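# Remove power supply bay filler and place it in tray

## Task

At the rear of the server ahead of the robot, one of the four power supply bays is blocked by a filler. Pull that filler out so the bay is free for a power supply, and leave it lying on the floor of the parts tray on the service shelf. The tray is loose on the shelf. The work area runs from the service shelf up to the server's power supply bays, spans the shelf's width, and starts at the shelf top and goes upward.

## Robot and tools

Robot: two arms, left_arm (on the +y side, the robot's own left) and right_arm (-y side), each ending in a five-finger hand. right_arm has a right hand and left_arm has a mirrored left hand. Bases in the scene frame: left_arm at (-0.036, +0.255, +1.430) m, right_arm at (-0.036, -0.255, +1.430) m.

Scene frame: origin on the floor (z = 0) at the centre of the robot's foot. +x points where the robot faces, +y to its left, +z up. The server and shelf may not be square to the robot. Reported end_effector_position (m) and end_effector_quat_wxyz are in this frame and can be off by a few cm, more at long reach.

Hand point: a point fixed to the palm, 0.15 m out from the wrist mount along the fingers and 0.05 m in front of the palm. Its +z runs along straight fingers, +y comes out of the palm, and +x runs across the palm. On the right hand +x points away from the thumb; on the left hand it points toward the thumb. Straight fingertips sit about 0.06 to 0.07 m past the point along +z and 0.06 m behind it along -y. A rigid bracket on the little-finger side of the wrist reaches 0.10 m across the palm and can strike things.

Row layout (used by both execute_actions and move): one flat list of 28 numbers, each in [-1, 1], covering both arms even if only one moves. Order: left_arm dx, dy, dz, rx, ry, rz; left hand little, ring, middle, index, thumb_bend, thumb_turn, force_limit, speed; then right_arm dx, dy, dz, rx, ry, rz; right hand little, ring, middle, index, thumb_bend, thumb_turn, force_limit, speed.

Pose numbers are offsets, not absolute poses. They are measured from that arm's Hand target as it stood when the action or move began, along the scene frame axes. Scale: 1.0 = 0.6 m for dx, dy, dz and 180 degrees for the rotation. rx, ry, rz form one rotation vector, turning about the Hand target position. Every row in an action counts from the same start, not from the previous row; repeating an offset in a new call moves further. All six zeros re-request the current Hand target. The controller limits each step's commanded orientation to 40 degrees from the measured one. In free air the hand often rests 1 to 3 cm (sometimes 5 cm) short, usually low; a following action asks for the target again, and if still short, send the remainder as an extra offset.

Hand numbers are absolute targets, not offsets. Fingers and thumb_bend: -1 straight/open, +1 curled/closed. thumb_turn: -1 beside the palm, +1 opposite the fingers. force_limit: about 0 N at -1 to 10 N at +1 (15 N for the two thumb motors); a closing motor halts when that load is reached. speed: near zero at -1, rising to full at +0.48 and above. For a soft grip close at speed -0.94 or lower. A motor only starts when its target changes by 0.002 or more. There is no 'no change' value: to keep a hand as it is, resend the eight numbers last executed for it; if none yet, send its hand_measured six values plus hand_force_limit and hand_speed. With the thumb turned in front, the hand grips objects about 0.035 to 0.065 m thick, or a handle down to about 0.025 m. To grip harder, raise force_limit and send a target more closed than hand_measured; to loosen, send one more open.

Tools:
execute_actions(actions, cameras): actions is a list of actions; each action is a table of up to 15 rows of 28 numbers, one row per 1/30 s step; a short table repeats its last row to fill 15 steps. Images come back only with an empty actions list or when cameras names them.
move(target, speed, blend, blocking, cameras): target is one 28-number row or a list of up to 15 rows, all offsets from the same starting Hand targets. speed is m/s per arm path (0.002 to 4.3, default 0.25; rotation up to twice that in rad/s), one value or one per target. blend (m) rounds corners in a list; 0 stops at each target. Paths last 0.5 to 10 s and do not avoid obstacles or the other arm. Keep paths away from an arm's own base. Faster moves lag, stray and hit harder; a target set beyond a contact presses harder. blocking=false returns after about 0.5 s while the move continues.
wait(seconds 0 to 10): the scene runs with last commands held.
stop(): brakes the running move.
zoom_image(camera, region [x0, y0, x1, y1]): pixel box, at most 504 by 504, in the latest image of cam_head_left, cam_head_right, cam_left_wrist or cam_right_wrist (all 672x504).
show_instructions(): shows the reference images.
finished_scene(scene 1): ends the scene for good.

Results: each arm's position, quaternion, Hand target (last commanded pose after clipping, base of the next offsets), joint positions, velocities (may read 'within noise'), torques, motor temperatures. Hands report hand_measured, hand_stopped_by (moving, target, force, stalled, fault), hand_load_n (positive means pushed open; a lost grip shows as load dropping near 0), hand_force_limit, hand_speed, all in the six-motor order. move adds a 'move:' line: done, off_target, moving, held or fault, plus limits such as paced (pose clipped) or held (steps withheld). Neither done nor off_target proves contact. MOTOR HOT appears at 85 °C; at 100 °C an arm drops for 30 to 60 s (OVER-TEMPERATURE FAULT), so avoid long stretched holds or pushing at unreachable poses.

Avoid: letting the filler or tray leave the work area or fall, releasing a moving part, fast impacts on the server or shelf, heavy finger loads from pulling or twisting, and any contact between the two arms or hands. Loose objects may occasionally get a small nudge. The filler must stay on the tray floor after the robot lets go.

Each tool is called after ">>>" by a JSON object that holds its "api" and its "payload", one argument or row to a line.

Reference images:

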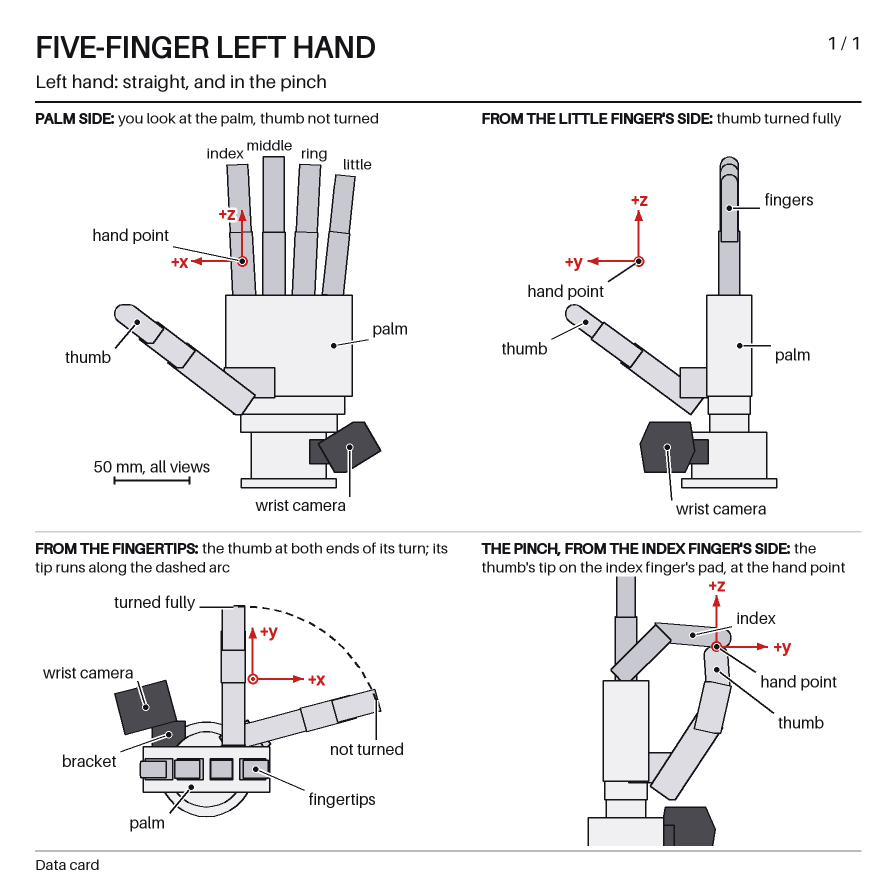

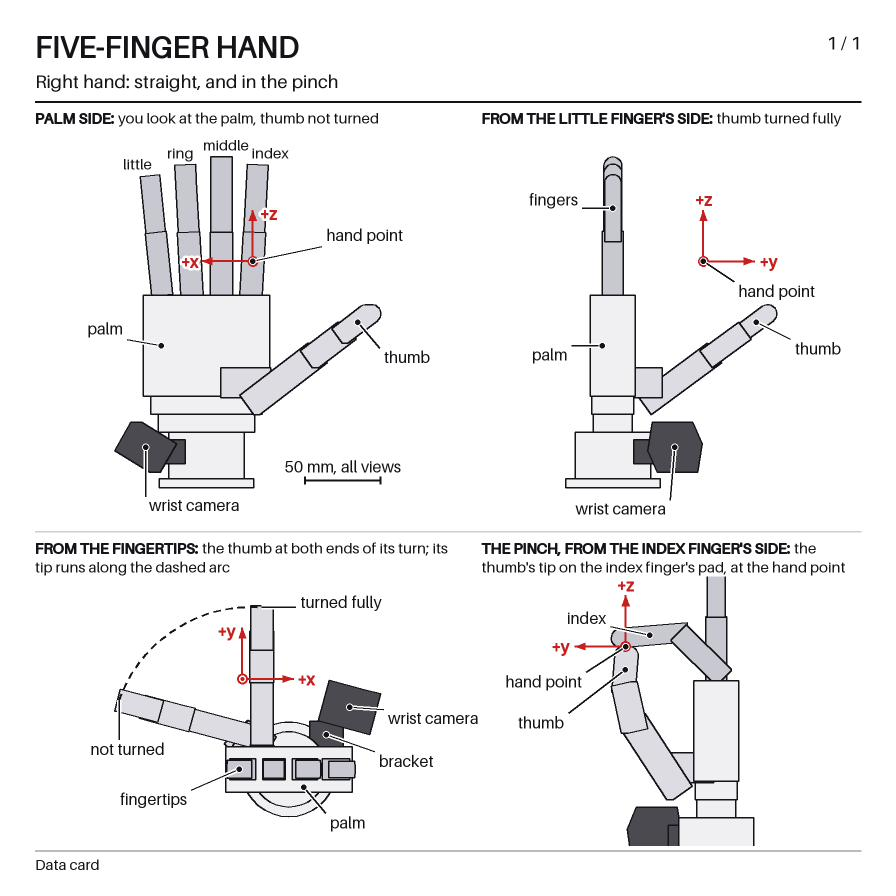

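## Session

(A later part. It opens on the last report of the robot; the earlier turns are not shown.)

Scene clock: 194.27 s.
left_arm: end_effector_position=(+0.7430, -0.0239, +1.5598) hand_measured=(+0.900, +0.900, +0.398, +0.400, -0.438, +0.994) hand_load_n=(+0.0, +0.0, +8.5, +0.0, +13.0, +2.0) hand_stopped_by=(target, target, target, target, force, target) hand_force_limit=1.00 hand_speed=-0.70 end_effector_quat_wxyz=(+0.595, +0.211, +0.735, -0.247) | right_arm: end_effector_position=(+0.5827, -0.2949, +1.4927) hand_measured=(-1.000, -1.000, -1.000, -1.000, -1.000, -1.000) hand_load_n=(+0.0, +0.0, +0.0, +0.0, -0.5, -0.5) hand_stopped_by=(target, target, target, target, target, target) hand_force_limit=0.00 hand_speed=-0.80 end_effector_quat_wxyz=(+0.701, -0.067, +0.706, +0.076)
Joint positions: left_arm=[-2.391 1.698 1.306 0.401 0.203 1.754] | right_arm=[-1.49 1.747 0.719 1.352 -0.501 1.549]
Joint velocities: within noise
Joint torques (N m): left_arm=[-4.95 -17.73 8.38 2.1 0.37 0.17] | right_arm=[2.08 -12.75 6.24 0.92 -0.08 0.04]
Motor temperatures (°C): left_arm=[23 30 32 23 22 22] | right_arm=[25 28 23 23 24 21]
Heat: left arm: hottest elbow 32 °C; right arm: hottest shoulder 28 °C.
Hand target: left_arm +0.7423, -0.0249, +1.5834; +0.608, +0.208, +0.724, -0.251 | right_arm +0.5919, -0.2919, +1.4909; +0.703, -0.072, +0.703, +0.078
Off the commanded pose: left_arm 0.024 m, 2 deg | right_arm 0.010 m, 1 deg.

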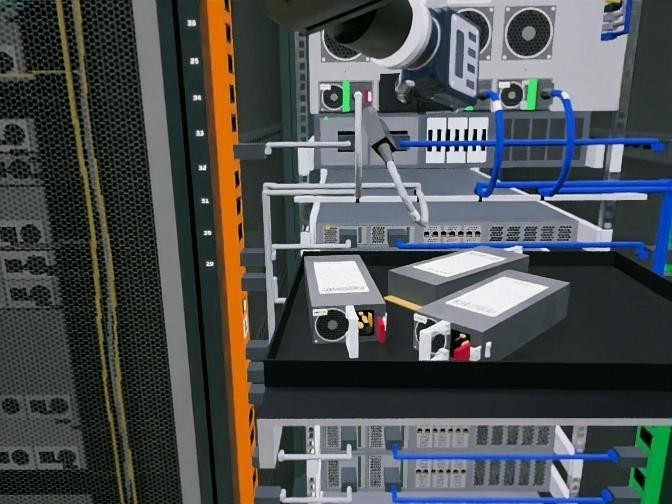

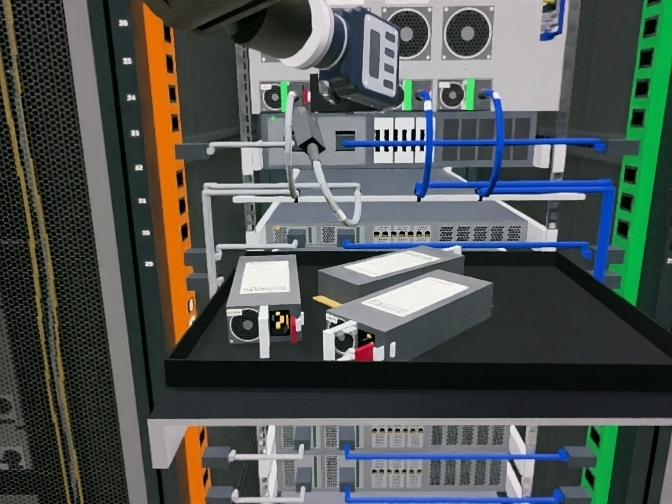

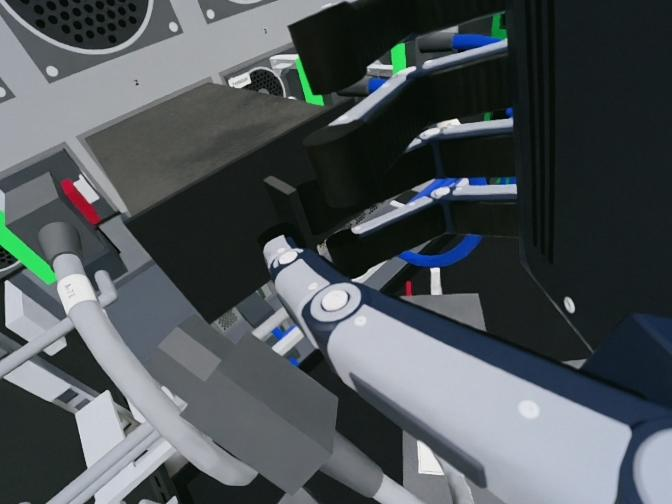

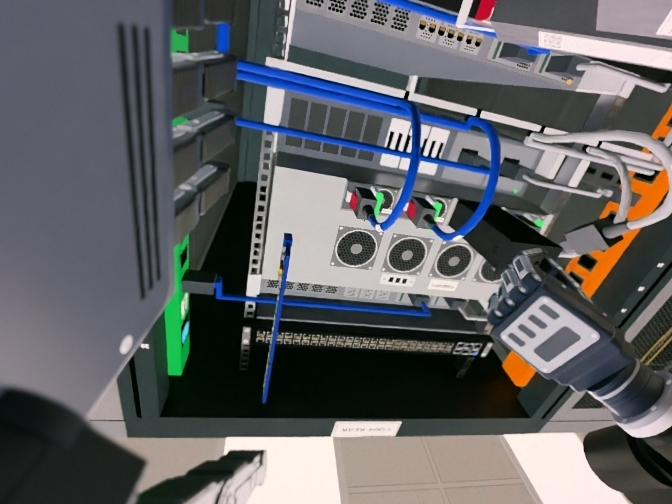

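>>> {"api": "move", "payload": {
  "target": [
    [0.008,-0.002,0.018,0,0,0,0.9,0.9,0.4,0.4,0.0,0.995,1.0,-0.7,0,0,0,0,0,0,-1,-1,-1,-1,-1,-1,0,-0.8],
    [0.004,-0.002,-0.018,0,0,0,0.9,0.9,0.4,0.4,0.0,0.995,1.0,-0.7,0,0,0,0,0,0,-1,-1,-1,-1,-1,-1,0,-0.8],
    [0.002,0.008,0,0,0,0,0.9,0.9,0.4,0.4,0.0,0.995,1.0,-0.7,0,0,0,0,0,0,-1,-1,-1,-1,-1,-1,0,-0.8],
    [-0.004,-0.018,0,0,0,0,0.9,0.9,0.4,0.4,0.0,0.995,1.0,-0.7,0,0,0,0,0,0,-1,-1,-1,-1,-1,-1,0,-0.8],
    [-0.008,-0.003,0.02,0,0,0,0.9,0.9,0.4,0.4,0.0,0.995,1.0,-0.7,0,0,0,0,0,0,-1,-1,-1,-1,-1,-1,0,-0.8],
    [-0.012,-0.003,-0.018,0,0,0,0.9,0.9,0.4,0.4,0.0,0.995,1.0,-0.7,0,0,0,0,0,0,-1,-1,-1,-1,-1,-1,0,-0.8],
    [-0.016,-0.003,0.002,0,0,0,0.9,0.9,0.4,0.4,0.0,0.995,1.0,-0.7,0,0,0,0,0,0,-1,-1,-1,-1,-1,-1,0,-0.8]
  ],
  "speed": 0.06,
  "blend": 0.001,
  "cameras": ["cam_left_wrist"]
}}

Scene clock: 196.80 s.
left_arm: end_effector_position=(+0.7339, -0.0252, +1.5596) hand_measured=(+0.900, +0.900, +0.398, +0.400, -0.438, +0.994) hand_load_n=(+0.0, +0.0, +8.5, +0.0, +12.5, +2.5) hand_stopped_by=(target, target, target, target, force, target) hand_force_limit=1.00 hand_speed=-0.70 end_effector_quat_wxyz=(+0.594, +0.211, +0.736, -0.247) | right_arm: end_effector_position=(+0.5827, -0.2949, +1.4927) hand_measured=(-1.000, -1.000, -1.000, -1.000, -1.000, -1.000) hand_load_n=(+0.0, +0.0, +0.0, +0.0, +0.0, +0.0) hand_stopped_by=(target, target, target, target, target, target) hand_force_limit=0.00 hand_speed=-0.80 end_effector_quat_wxyz=(+0.701, -0.067, +0.706, +0.076)
Joint positions: left_arm=[-2.4 1.683 1.279 0.409 0.194 1.754] | right_arm=[-1.49 1.747 0.719 1.352 -0.501 1.549]
Joint torques (N m): left_arm=[-4.95 -17.49 8.23 2.21 0.3 0.17] | right_arm=[2.43 -12.81 6.24 0.92 -0.11 0.01]
Heat: left arm: hottest elbow 32 °C; right arm: hottest shoulder 28 °C.
Hand target: left_arm +0.7329, -0.0265, +1.5846; +0.608, +0.208, +0.724, -0.251 | right_arm +0.5919, -0.2919, +1.4909; +0.703, -0.072, +0.703, +0.078
Off the commanded pose: left_arm 0.025 m, 2 deg | right_arm 0.010 m, 1 deg.
move: off_target (left_arm)
Images, in order (width x height): cam_left_wrist 672x504.

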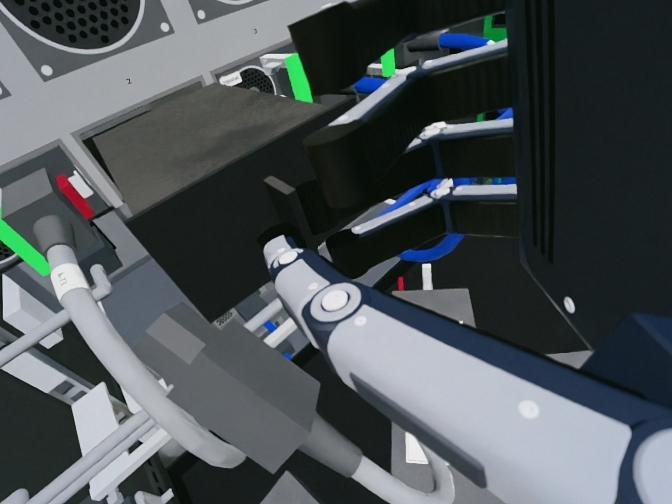

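>>> {"api": "zoom_image", "payload": {
  "camera": "cam_left_wrist",
  "region": [50, 60, 290, 240]
}}

>>> {"api": "zoom_image", "payload": {
  "camera": "cam_left_wrist",
  "region": [90, 200, 330, 400]
}}

Scaled by 2.100 from the camera's 672x504 image, which has a finer 960x720 frame.

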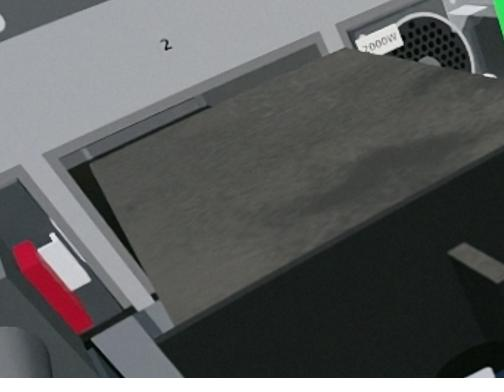

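Scaled by 2.100 from the camera's 672x504 image, which has a finer 960x720 frame.

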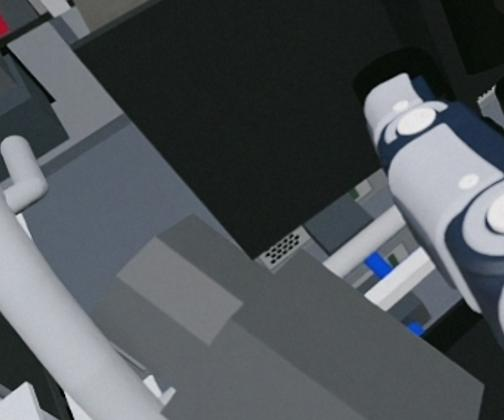

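>>> {"api": "move", "payload": {
  "target": [
    [0.006,-0.002,0.018,0,0,0,0.9,0.9,0.4,0.4,0.0,0.995,1.0,-0.7,0,0,0,0,0,0,-1,-1,-1,-1,-1,-1,0,-0.8],
    [0.002,-0.002,-0.018,0,0,0,0.9,0.9,0.4,0.4,0.0,0.995,1.0,-0.7,0,0,0,0,0,0,-1,-1,-1,-1,-1,-1,0,-0.8],
    [-0.002,0.006,0,0,0,0,0.9,0.9,0.4,0.4,0.0,0.995,1.0,-0.7,0,0,0,0,0,0,-1,-1,-1,-1,-1,-1,0,-0.8],
    [-0.008,-0.018,0,0,0,0,0.9,0.9,0.4,0.4,0.0,0.995,1.0,-0.7,0,0,0,0,0,0,-1,-1,-1,-1,-1,-1,0,-0.8],
    [-0.012,-0.006,0.02,0,0,0,0.9,0.9,0.4,0.4,0.0,0.995,1.0,-0.7,0,0,0,0,0,0,-1,-1,-1,-1,-1,-1,0,-0.8],
    [-0.016,-0.006,-0.01,0,0,0,0.9,0.9,0.4,0.4,0.0,0.995,1.0,-0.7,0,0,0,0,0,0,-1,-1,-1,-1,-1,-1,0,-0.8],
    [-0.02,-0.006,0.004,0,0,0,0.9,0.9,0.4,0.4,0.0,0.995,1.0,-0.7,0,0,0,0,0,0,-1,-1,-1,-1,-1,-1,0,-0.8]
  ],
  "speed": 0.06,
  "blend": 0.001,
  "cameras": ["cam_left_wrist", "cam_head_right"]
}}

>>> {"api": "zoom_image", "payload": {
  "camera": "cam_left_wrist",
  "region": [50, 60, 350, 360]
}}

>>> {"api": "zoom_image", "payload": {
  "camera": "cam_head_right",
  "region": [240, 50, 440, 200]
}}

Scene clock: 199.67 s.
left_arm: end_effector_position=(+0.7191, -0.0304, +1.5544) hand_measured=(+0.900, +0.900, +0.398, +0.400, -0.438, +0.994) hand_load_n=(+0.0, +0.0, +8.5, -1.5, +12.0, +3.5) hand_stopped_by=(target, target, target, target, force, target) hand_force_limit=1.00 hand_speed=-0.70 end_effector_quat_wxyz=(+0.586, +0.211, +0.742, -0.248) | right_arm: end_effector_position=(+0.5827, -0.2949, +1.4927) hand_measured=(-1.000, -1.000, -1.000, -1.000, -1.000, -1.000) hand_load_n=(+0.0, +0.0, +0.0, +0.0, +0.0, +0.0) hand_stopped_by=(target, target, target, target, target, target) hand_force_limit=0.00 hand_speed=-0.80 end_effector_quat_wxyz=(+0.701, -0.067, +0.706, +0.076)
Joint positions: left_arm=[-2.417 1.667 1.245 0.41 0.177 1.751] | right_arm=[-1.49 1.747 0.719 1.352 -0.501 1.549]
Joint torques (N m): left_arm=[-5.01 -17.49 8.38 2.61 0.34 0.22] | right_arm=[2.32 -12.75 6.28 0.87 -0.11 0.04]
Heat: left arm: hottest elbow 32 °C; right arm: hottest shoulder 28 °C.
Hand target: left_arm +0.7208, -0.0302, +1.5870; +0.608, +0.208, +0.724, -0.251 | right_arm +0.5919, -0.2919, +1.4909; +0.703, -0.072, +0.703, +0.078
Off the commanded pose: left_arm 0.033 m, 3 deg | right_arm 0.010 m, 1 deg.
move: off_target (left_arm)
Images, in order (width x height): cam_head_right 672x504, cam_left_wrist 672x504.

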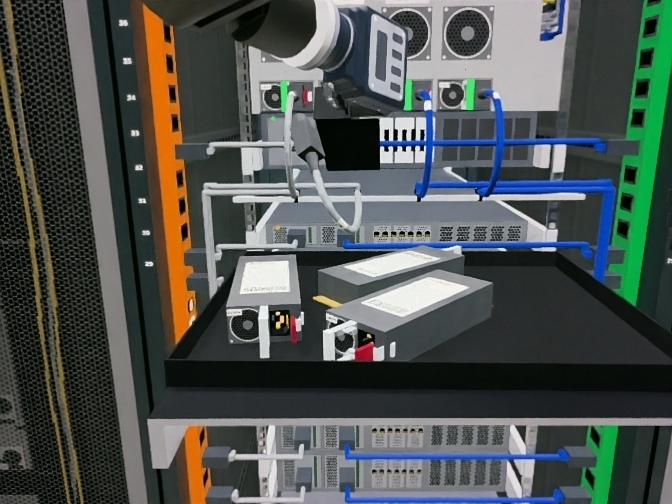

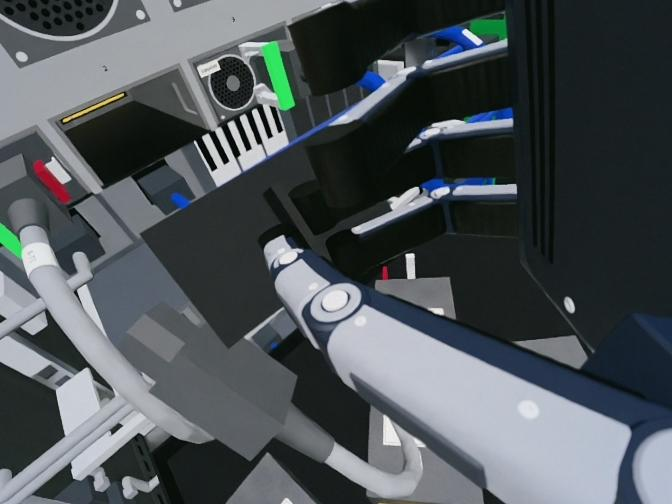

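Scaled by 1.680 from the camera's 672x504 image, which has a finer 960x720 frame.

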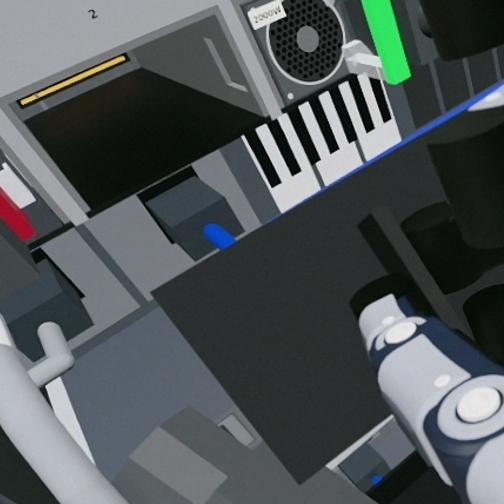

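Scaled by 2.520 from the camera's 672x504 image, which has a finer 960x720 frame.

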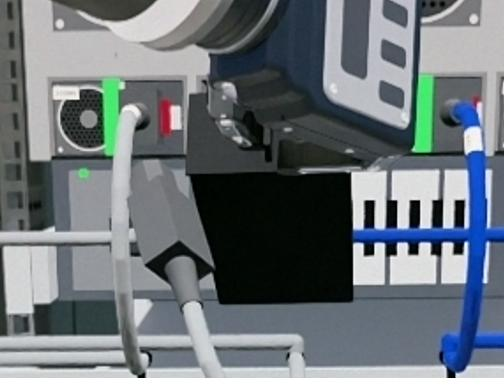

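>>> {"api": "move", "payload": {
  "target": [
    [0.0,-0.01,0.033,0,0,0,0.9,0.9,0.4,0.4,0.0,0.995,1.0,-0.7,0,0,0,0,0,0,-1,-1,-1,-1,-1,-1,0,-0.8],
    [0.0,-0.035,0.05,0,0,0,0.9,0.9,0.4,0.4,0.0,0.995,1.0,-0.7,0,0,0,0,0,0,-1,-1,-1,-1,-1,-1,0,-0.8]
  ],
  "speed": 0.05,
  "blend": 0.005,
  "cameras": ["all"]
}}

>>> {"api": "zoom_image", "payload": {
  "camera": "cam_head_right",
  "region": [240, 50, 440, 200]
}}

>>> {"api": "zoom_image", "payload": {
  "camera": "cam_right_wrist",
  "region": [370, 140, 672, 400]
}}

Scene clock: 201.77 s.
left_arm: end_effector_position=(+0.7056, -0.0481, +1.5687) hand_measured=(+0.900, +0.900, +0.398, +0.400, -0.438, +0.994) hand_load_n=(+0.0, +0.0, +9.0, -1.5, +12.5, +3.0) hand_stopped_by=(target, target, target, target, force, target) hand_force_limit=1.00 hand_speed=-0.70 end_effector_quat_wxyz=(+0.580, +0.214, +0.746, -0.248) | right_arm: end_effector_position=(+0.5827, -0.2949, +1.4927) hand_measured=(-1.000, -1.000, -1.000, -1.000, -1.000, -1.000) hand_load_n=(+0.0, +0.0, +0.0, +0.0, +0.0, +0.0) hand_stopped_by=(target, target, target, target, target, target) hand_force_limit=0.00 hand_speed=-0.80 end_effector_quat_wxyz=(+0.701, -0.067, +0.706, +0.076)
Joint positions: left_arm=[-2.462 1.642 1.245 0.369 0.131 1.751] | right_arm=[-1.49 1.747 0.719 1.352 -0.501 1.549]
Joint torques (N m): left_arm=[-5.07 -16.73 12.37 1.55 0.29 0.23] | right_arm=[2.37 -12.51 6.17 0.98 -0.09 0.02]
Heat: left arm: hottest elbow 32 °C; right arm: hottest shoulder 28 °C.
Hand target: left_arm +0.7208, -0.0512, +1.6170; +0.608, +0.208, +0.724, -0.251 | right_arm +0.5919, -0.2919, +1.4909; +0.703, -0.072, +0.703, +0.078
Off the commanded pose: left_arm 0.051 m, 4 deg | right_arm 0.010 m, 1 deg.
move: off_target (left_arm)

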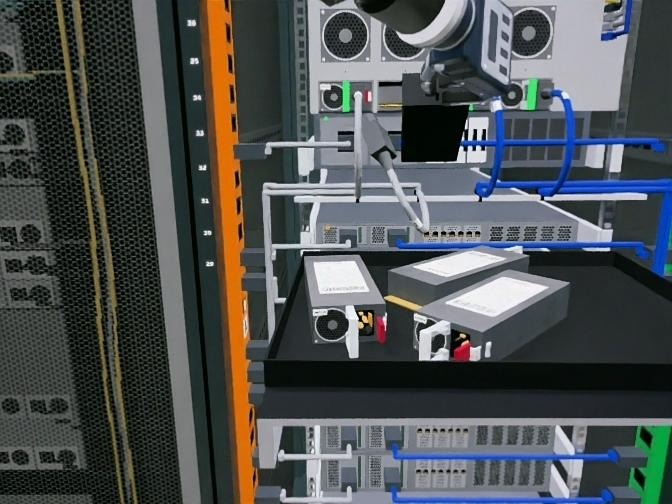

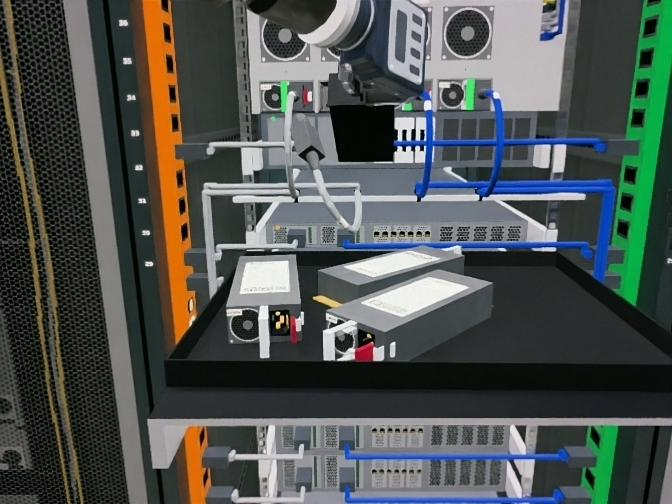

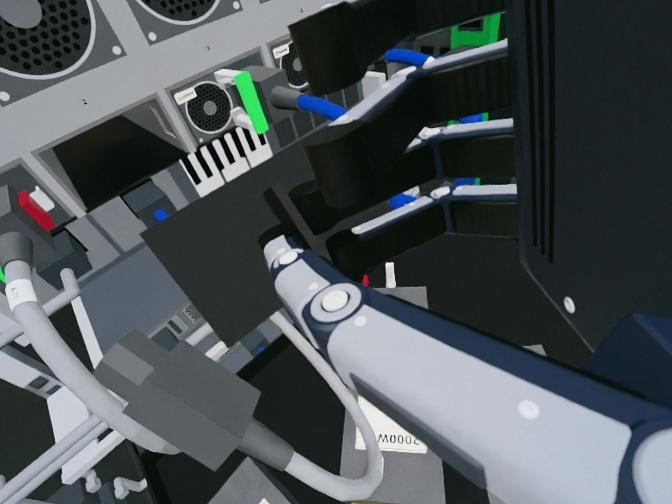

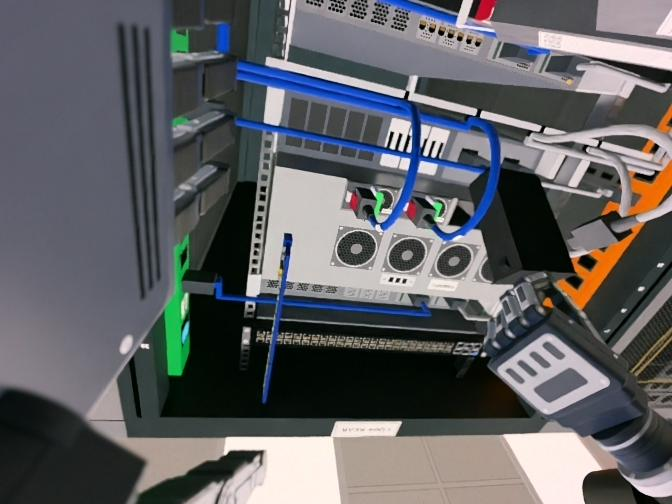

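Scaled by 2.520 from the camera's 672x504 image, which has a finer 960x720 frame.

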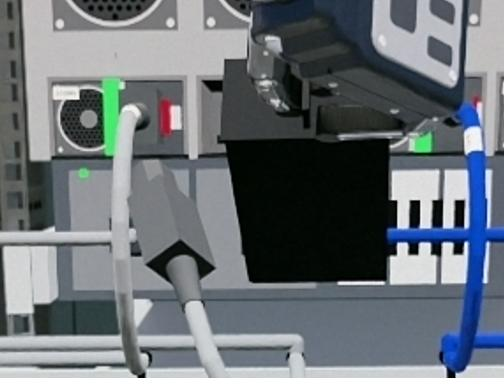

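Scaled by 1.669 from the camera's 672x504 image, which has a finer 960x720 frame.

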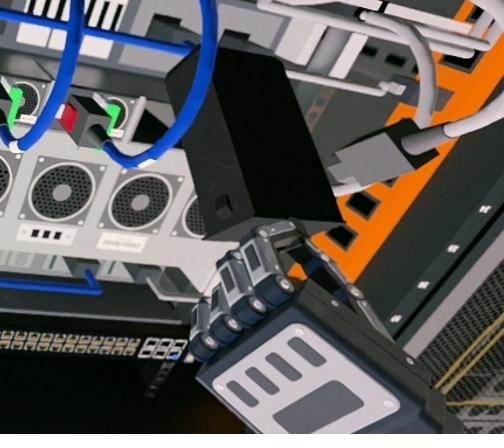

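>>> {"api": "move", "payload": {
  "target": [
    [-0.08,-0.01,0.02,0,0,0,0.9,0.9,0.4,0.4,0.0,0.995,1.0,-0.7,0,0,0,0,0,0,-1,-1,-1,-1,-1,-1,0,-0.8],
    [-0.2,-0.02,0.02,0,0,0,0.9,0.9,0.4,0.4,0.0,0.995,1.0,-0.7,0,0,0,0,0,0,-1,-1,-1,-1,-1,-1,0,-0.8]
  ],
  "speed": 0.06,
  "blend": 0.01,
  "cameras": ["all"]
}}

Scene clock: 206.43 s.
left_arm: end_effector_position=(+0.6006, -0.0633, +1.6012) hand_measured=(+0.900, +0.900, +0.398, +0.400, -0.438, +0.994) hand_load_n=(+0.0, +0.0, +8.5, -1.5, +12.5, +3.0) hand_stopped_by=(target, target, target, target, force, target) hand_force_limit=1.00 hand_speed=-0.70 end_effector_quat_wxyz=(+0.586, +0.212, +0.742, -0.247) | right_arm: end_effector_position=(+0.5827, -0.2949, +1.4927) hand_measured=(-1.000, -1.000, -1.000, -1.000, -1.000, -1.000) hand_load_n=(+0.0, +0.0, +0.0, +0.0, +0.0, +0.0) hand_stopped_by=(target, target, target, target, target, target) hand_force_limit=0.00 hand_speed=-0.80 end_effector_quat_wxyz=(+0.701, -0.067, +0.706, +0.076)
Joint positions: left_arm=[-2.613 1.45 0.995 0.441 -0.02 1.751] | right_arm=[-1.49 1.747 0.719 1.352 -0.501 1.549]
Joint torques (N m): left_arm=[-4.78 -13.45 8.34 2.85 0.27 0.3] | right_arm=[2.43 -12.69 6.3 1.03 -0.11 0.04]
Heat: left arm: hottest elbow 32 °C; right arm: hottest shoulder 28 °C.
Hand target: left_arm +0.6007, -0.0633, +1.6289; +0.608, +0.208, +0.724, -0.251 | right_arm +0.5919, -0.2919, +1.4909; +0.703, -0.072, +0.703, +0.078
Off the commanded pose: left_arm 0.028 m, 3 deg | right_arm 0.010 m, 1 deg.
move: off_target (left_arm)

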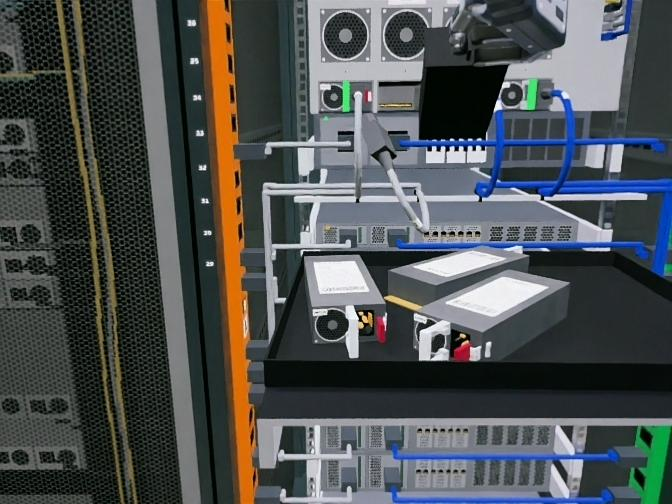

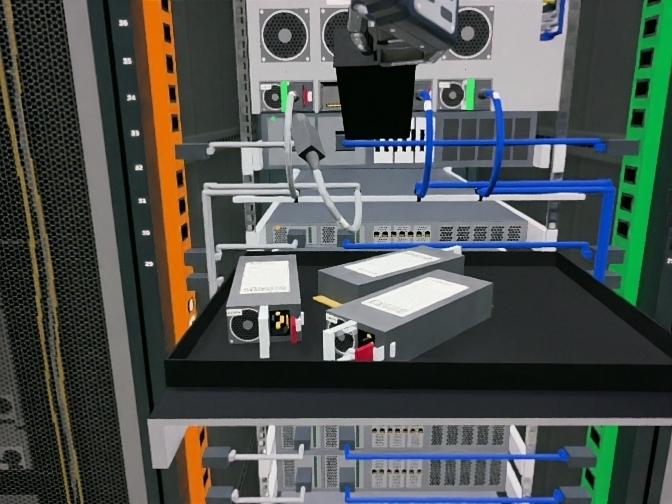

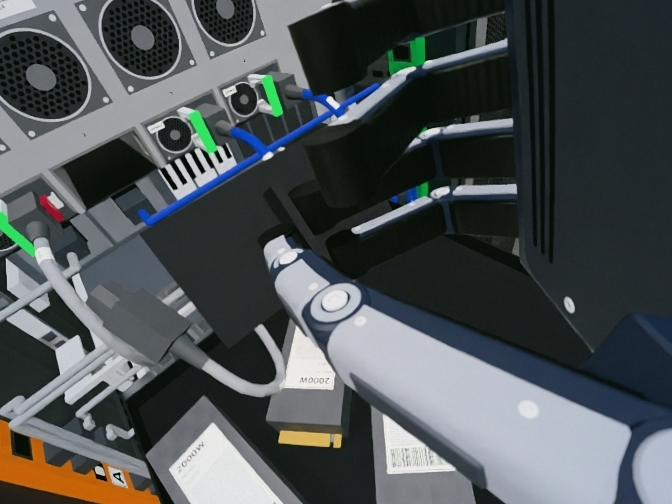

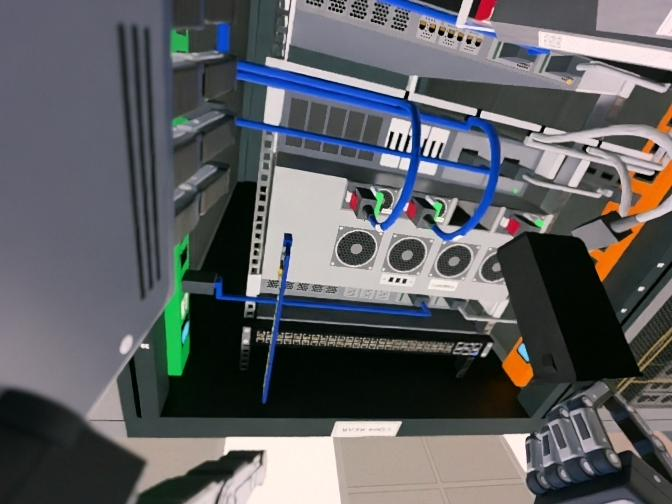

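>>> {"api": "zoom_image", "payload": {
  "camera": "cam_head_left",
  "region": [252, 230, 672, 430]
}}

>>> {"api": "zoom_image", "payload": {
  "camera": "cam_head_right",
  "region": [252, 230, 672, 430]
}}

Scaled by 1.200 from the camera's 672x504 image, which has a finer 960x720 frame.

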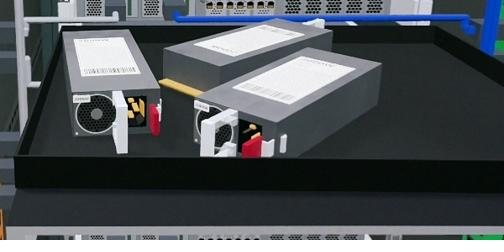

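Scaled by 1.200 from the camera's 672x504 image, which has a finer 960x720 frame.

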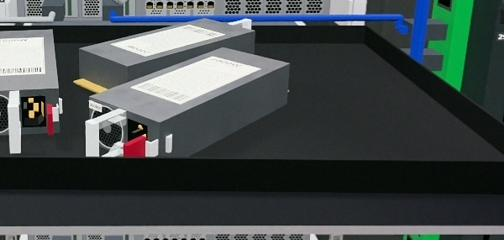

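>>> {"api": "zoom_image", "payload": {
  "camera": "cam_head_right",
  "region": [472, 230, 672, 390]
}}

>>> {"api": "zoom_image", "payload": {
  "camera": "cam_head_left",
  "region": [522, 230, 672, 390]
}}

>>> {"api": "zoom_image", "payload": {
  "camera": "cam_head_right",
  "region": [150, 230, 350, 390]
}}

>>> {"api": "zoom_image", "payload": {
  "camera": "cam_head_left",
  "region": [250, 230, 450, 390]
}}

Scaled by 2.520 from the camera's 672x504 image, which has a finer 960x720 frame.

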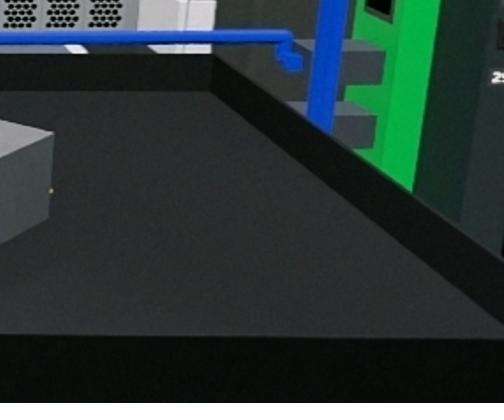

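Scaled by 3.150 from the camera's 672x504 image, which has a finer 960x720 frame.

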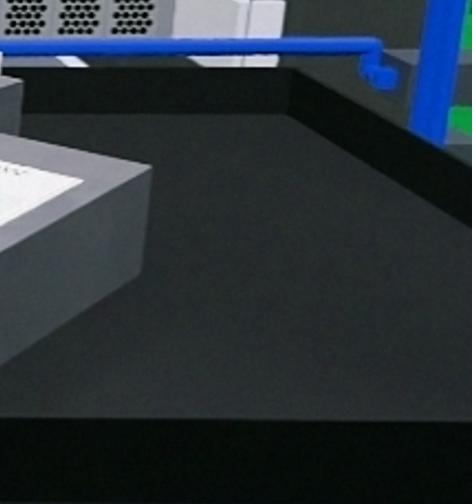

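Scaled by 2.520 from the camera's 672x504 image, which has a finer 960x720 frame.

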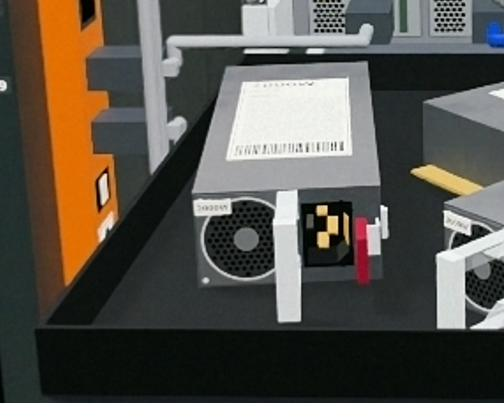

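Scaled by 2.520 from the camera's 672x504 image, which has a finer 960x720 frame.

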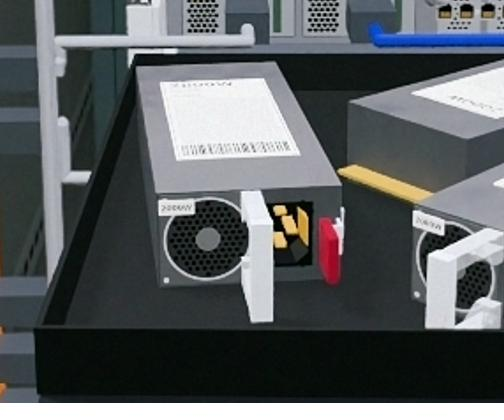

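>>> {"api": "move", "payload": {
  "target": [
    [0,0,0,0,0,0,0.9,0.9,0.4,0.4,0.0,0.995,1.0,-0.7,-0.2,-0.15,0.05,0,0.1,0,-1,-1,-1,-1,-1,-1,0,-0.8],
    [0,0,0,0,0,0,0.9,0.9,0.4,0.4,0.0,0.995,1.0,-0.7,-0.27,-0.2,0.1,0,0.15,0,-1,-1,-1,-1,-1,-1,0,-0.8]
  ],
  "speed": 0.2,
  "blend": 0.02,
  "cameras": ["all"]
}}

Scene clock: 215.70 s.
left_arm: end_effector_position=(+0.6004, -0.0632, +1.6008) hand_measured=(+0.900, +0.900, +0.398, +0.400, -0.438, +0.994) hand_load_n=(+0.0, +0.0, +9.0, -1.0, +12.0, +3.5) hand_stopped_by=(target, target, target, target, force, target) hand_force_limit=1.00 hand_speed=-0.70 end_effector_quat_wxyz=(+0.586, +0.212, +0.742, -0.247) | right_arm: end_effector_position=(+0.4158, -0.3983, +1.5268) hand_measured=(-1.000, -1.000, -1.000, -1.000, -1.000, -1.000) hand_load_n=(+0.0, +0.0, +0.0, +0.0, +0.0, +0.0) hand_stopped_by=(target, target, target, target, target, target) hand_force_limit=0.00 hand_speed=-0.80 end_effector_quat_wxyz=(+0.500, -0.030, +0.857, +0.118)
Joint positions: left_arm=[-2.613 1.45 0.994 0.441 -0.021 1.751] | right_arm=[-1.988 1.122 0.532 0.231 -0.957 1.259]
Joint torques (N m): left_arm=[-4.78 -13.45 8.36 2.85 0.28 0.3] | right_arm=[-0.03 -9.99 11.15 0.4 -0.34 -0.06]
Heat: left arm: hottest elbow 32 °C; right arm: hottest shoulder 28 °C.
Hand target: left_arm +0.6007, -0.0633, +1.6288; +0.608, +0.208, +0.724, -0.251 | right_arm +0.4300, -0.4118, +1.5510; +0.520, -0.052, +0.848, +0.093
Off the commanded pose: left_arm 0.028 m, 3 deg | right_arm 0.031 m, 5 deg.
move: off_target (left_arm, right_arm)

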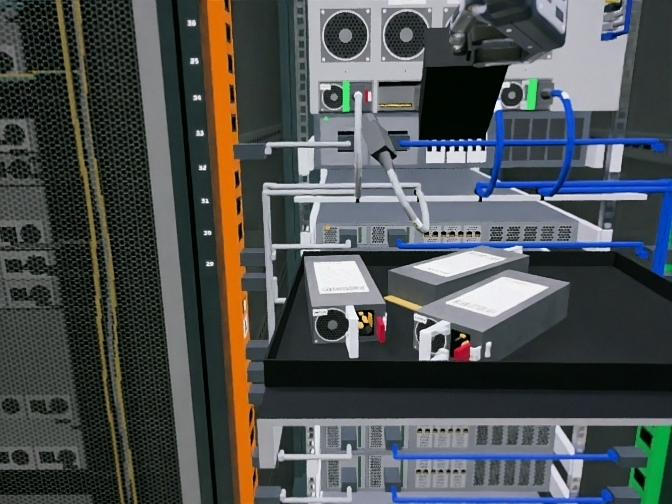

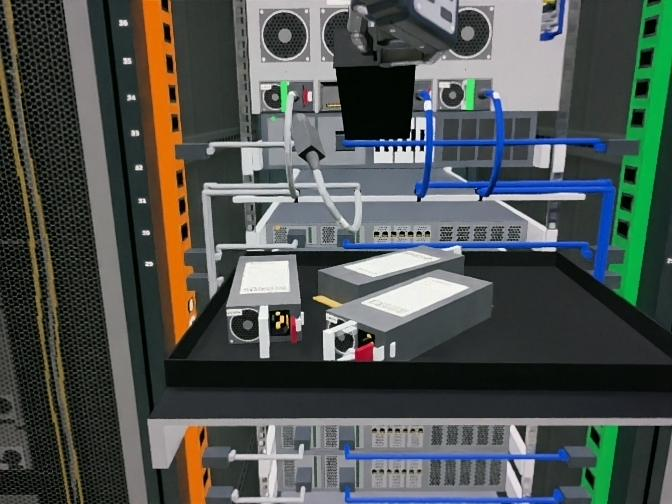

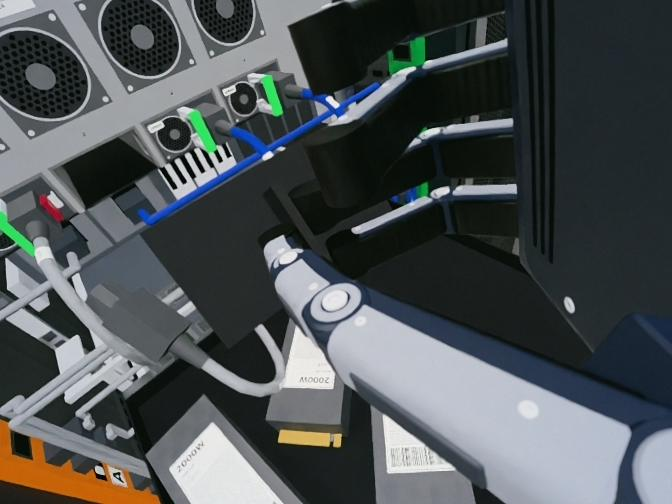

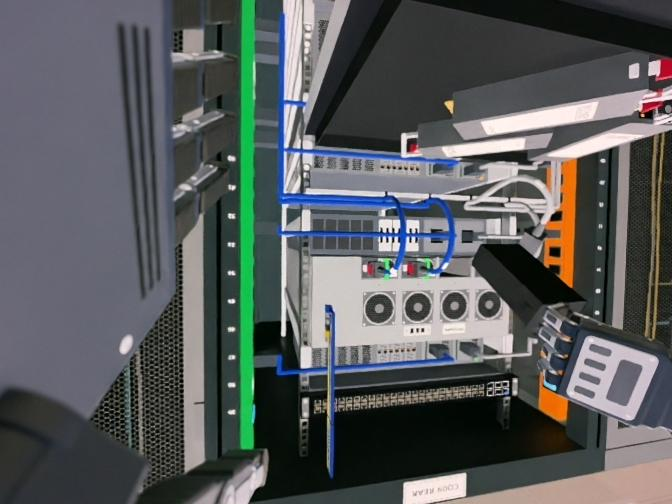

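>>> {"api": "move", "payload": {
  "target": [
    [-0.02,-0.05,0.01,0,0.11,0,0.9,0.9,0.4,0.4,0.0,0.995,1.0,-0.7,0,0,0,0,0,0,-1,-1,-1,-1,-1,-1,0,-0.8],
    [-0.02,-0.1,0.01,0,0.222,0,0.9,0.9,0.4,0.4,0.0,0.995,1.0,-0.7,0,0,0,0,0,0,-1,-1,-1,-1,-1,-1,0,-0.8]
  ],
  "speed": 0.08,
  "blend": 0.02,
  "cameras": ["all"]
}}

Scene clock: 221.10 s.
left_arm: end_effector_position=(+0.5743, -0.1085, +1.6079) hand_measured=(+0.900, +0.900, +0.398, +0.400, -0.438, +0.994) hand_load_n=(+0.0, +0.0, +8.5, -0.5, +12.5, +3.0) hand_stopped_by=(target, target, target, target, force, target) hand_force_limit=1.00 hand_speed=-0.70 end_effector_quat_wxyz=(+0.309, +0.114, +0.898, -0.292) | right_arm: end_effector_position=(+0.4156, -0.3983, +1.5266) hand_measured=(-1.000, -1.000, -1.000, -1.000, -1.000, -1.000) hand_load_n=(+0.0, +0.0, +0.0, +0.0, +0.0, +0.0) hand_stopped_by=(target, target, target, target, target, target) hand_force_limit=0.00 hand_speed=-0.80 end_effector_quat_wxyz=(+0.500, -0.031, +0.857, +0.118)
Joint positions: left_arm=[-2.681 1.532 1.484 -0.5 -0.067 1.288] | right_arm=[-1.988 1.122 0.532 0.229 -0.957 1.258]
Joint torques (N m): left_arm=[-5.54 -12.4 14.93 1.14 0.43 0.1] | right_arm=[-0.21 -9.64 11.11 0.51 -0.35 -0.08]
Heat: left arm: hottest elbow 32 °C; right arm: hottest shoulder 28 °C.
Hand target: left_arm +0.5888, -0.1233, +1.6349; +0.324, +0.110, +0.888, -0.307 | right_arm +0.4300, -0.4118, +1.5510; +0.520, -0.052, +0.848, +0.093
Off the commanded pose: left_arm 0.034 m, 3 deg | right_arm 0.031 m, 5 deg.
move: off_target (left_arm, right_arm)

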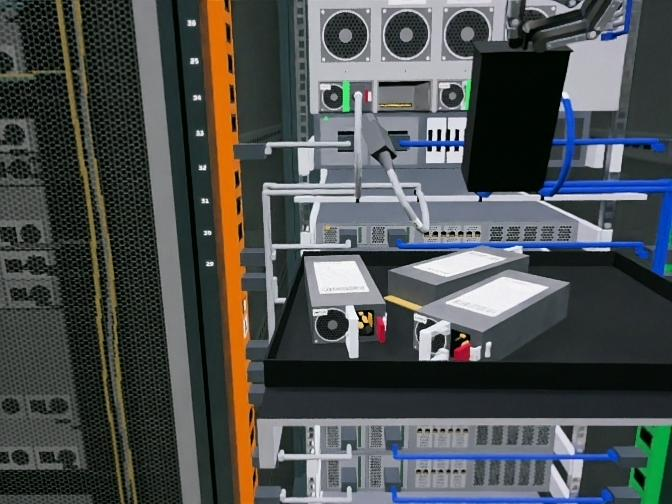

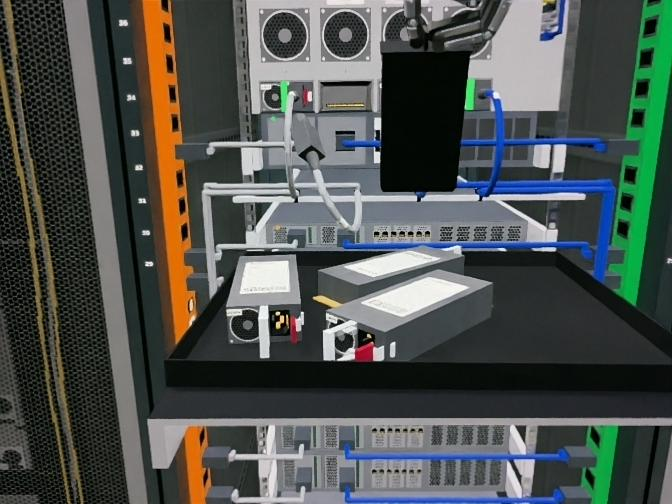

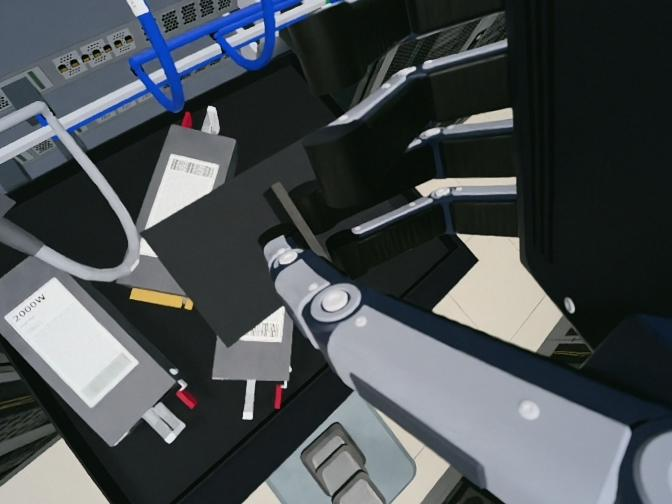

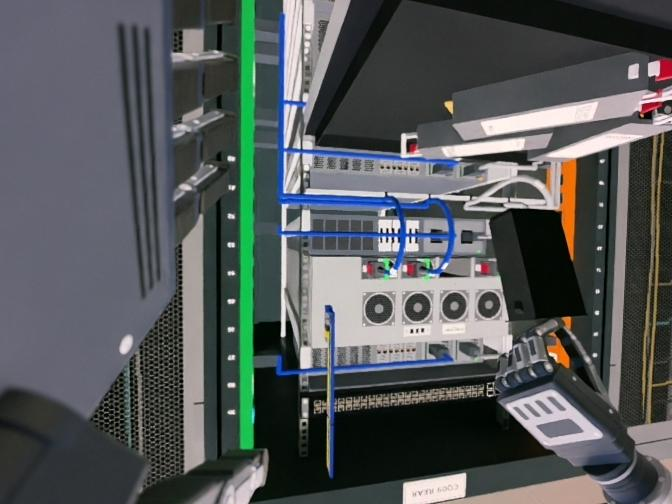

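>>> {"api": "move", "payload": {
  "target": [
    [0.02,-0.12,0,0,-0.055,0,0.9,0.9,0.4,0.4,0.0,0.995,1.0,-0.7,0,0,0,0,0,0,-1,-1,-1,-1,-1,-1,0,-0.8],
    [0.055,-0.211,-0.04,0,-0.1,0,0.9,0.9,0.4,0.4,0.0,0.995,1.0,-0.7,0,0,0,0,0,0,-1,-1,-1,-1,-1,-1,0,-0.8]
  ],
  "speed": 0.08,
  "blend": 0.02,
  "cameras": ["all"]
}}

Scene clock: 226.27 s.
left_arm: end_effector_position=(+0.6033, -0.2313, +1.5762) hand_measured=(+0.900, +0.900, +0.398, +0.400, -0.438, +0.994) hand_load_n=(+0.0, +0.0, +8.5, -1.0, +12.5, +3.5) hand_stopped_by=(target, target, target, target, force, target) hand_force_limit=1.00 hand_speed=-0.70 end_effector_quat_wxyz=(+0.429, +0.160, +0.846, -0.273) | right_arm: end_effector_position=(+0.4156, -0.3983, +1.5266) hand_measured=(-1.000, -1.000, -1.000, -1.000, -1.000, -1.000) hand_load_n=(+0.0, +0.0, +0.0, +0.0, +0.0, +0.0) hand_stopped_by=(target, target, target, target, target, target) hand_force_limit=0.00 hand_speed=-0.80 end_effector_quat_wxyz=(+0.500, -0.031, +0.857, +0.118)
Joint positions: left_arm=[-2.809 1.778 1.548 -0.112 -0.232 1.44] | right_arm=[-1.988 1.122 0.532 0.229 -0.957 1.258]
Joint torques (N m): left_arm=[-7 -14.97 14.6 2.58 0.17 0.41] | right_arm=[-0.03 -9.88 11.22 0.54 -0.39 -0.05]
Heat: left arm: hottest elbow 33 °C; right arm: hottest shoulder 28 °C.
Hand target: left_arm +0.6219, -0.2497, +1.6109; +0.459, +0.157, +0.827, -0.286 | right_arm +0.4300, -0.4118, +1.5510; +0.520, -0.052, +0.848, +0.093
Off the commanded pose: left_arm 0.044 m, 4 deg | right_arm 0.031 m, 5 deg.
move: off_target (left_arm, right_arm)

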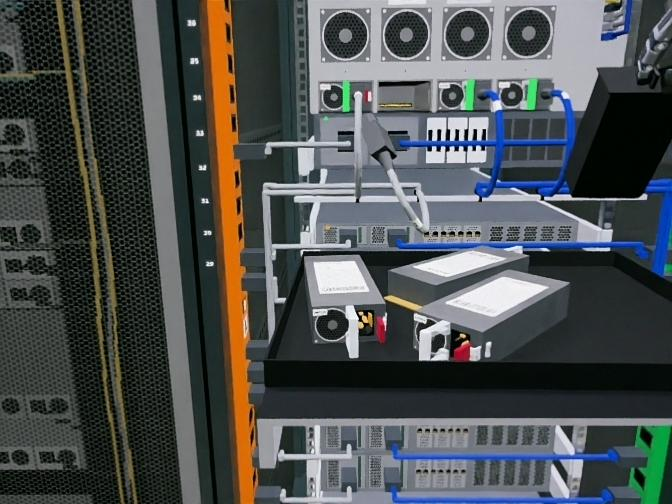

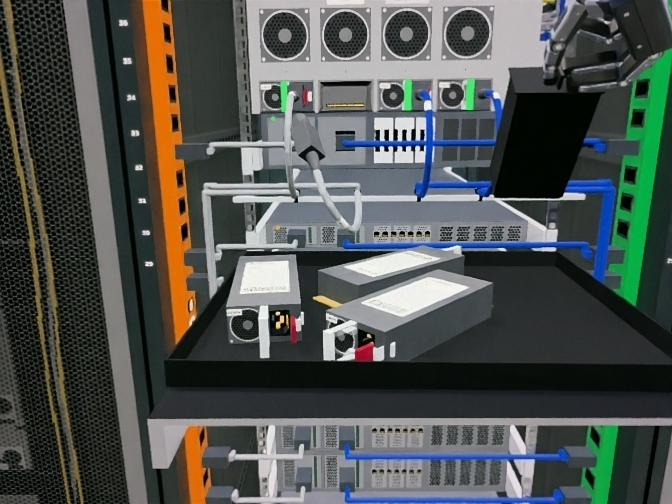

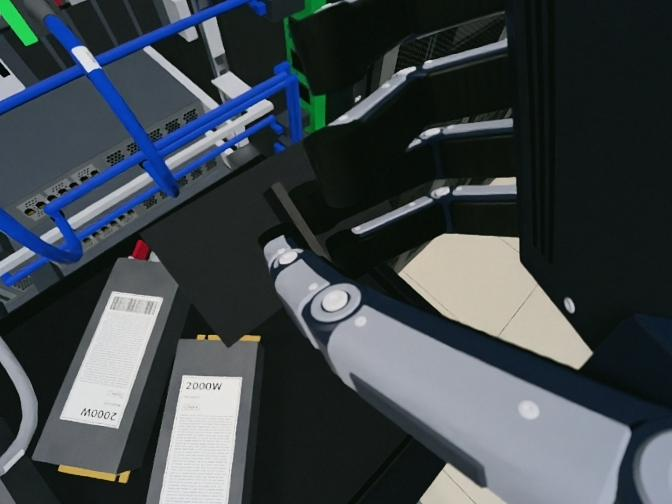

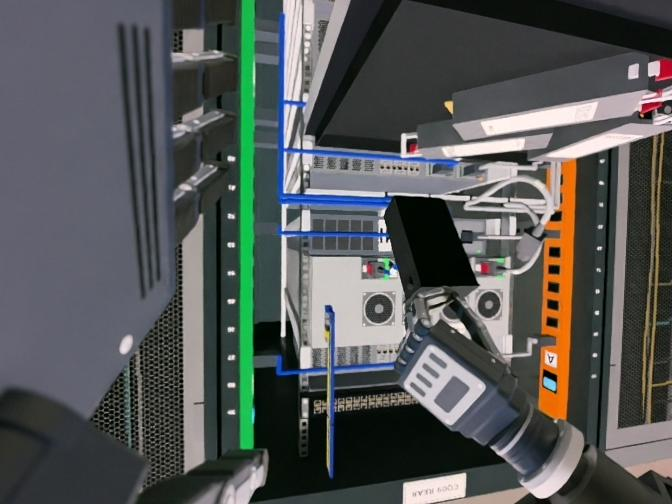

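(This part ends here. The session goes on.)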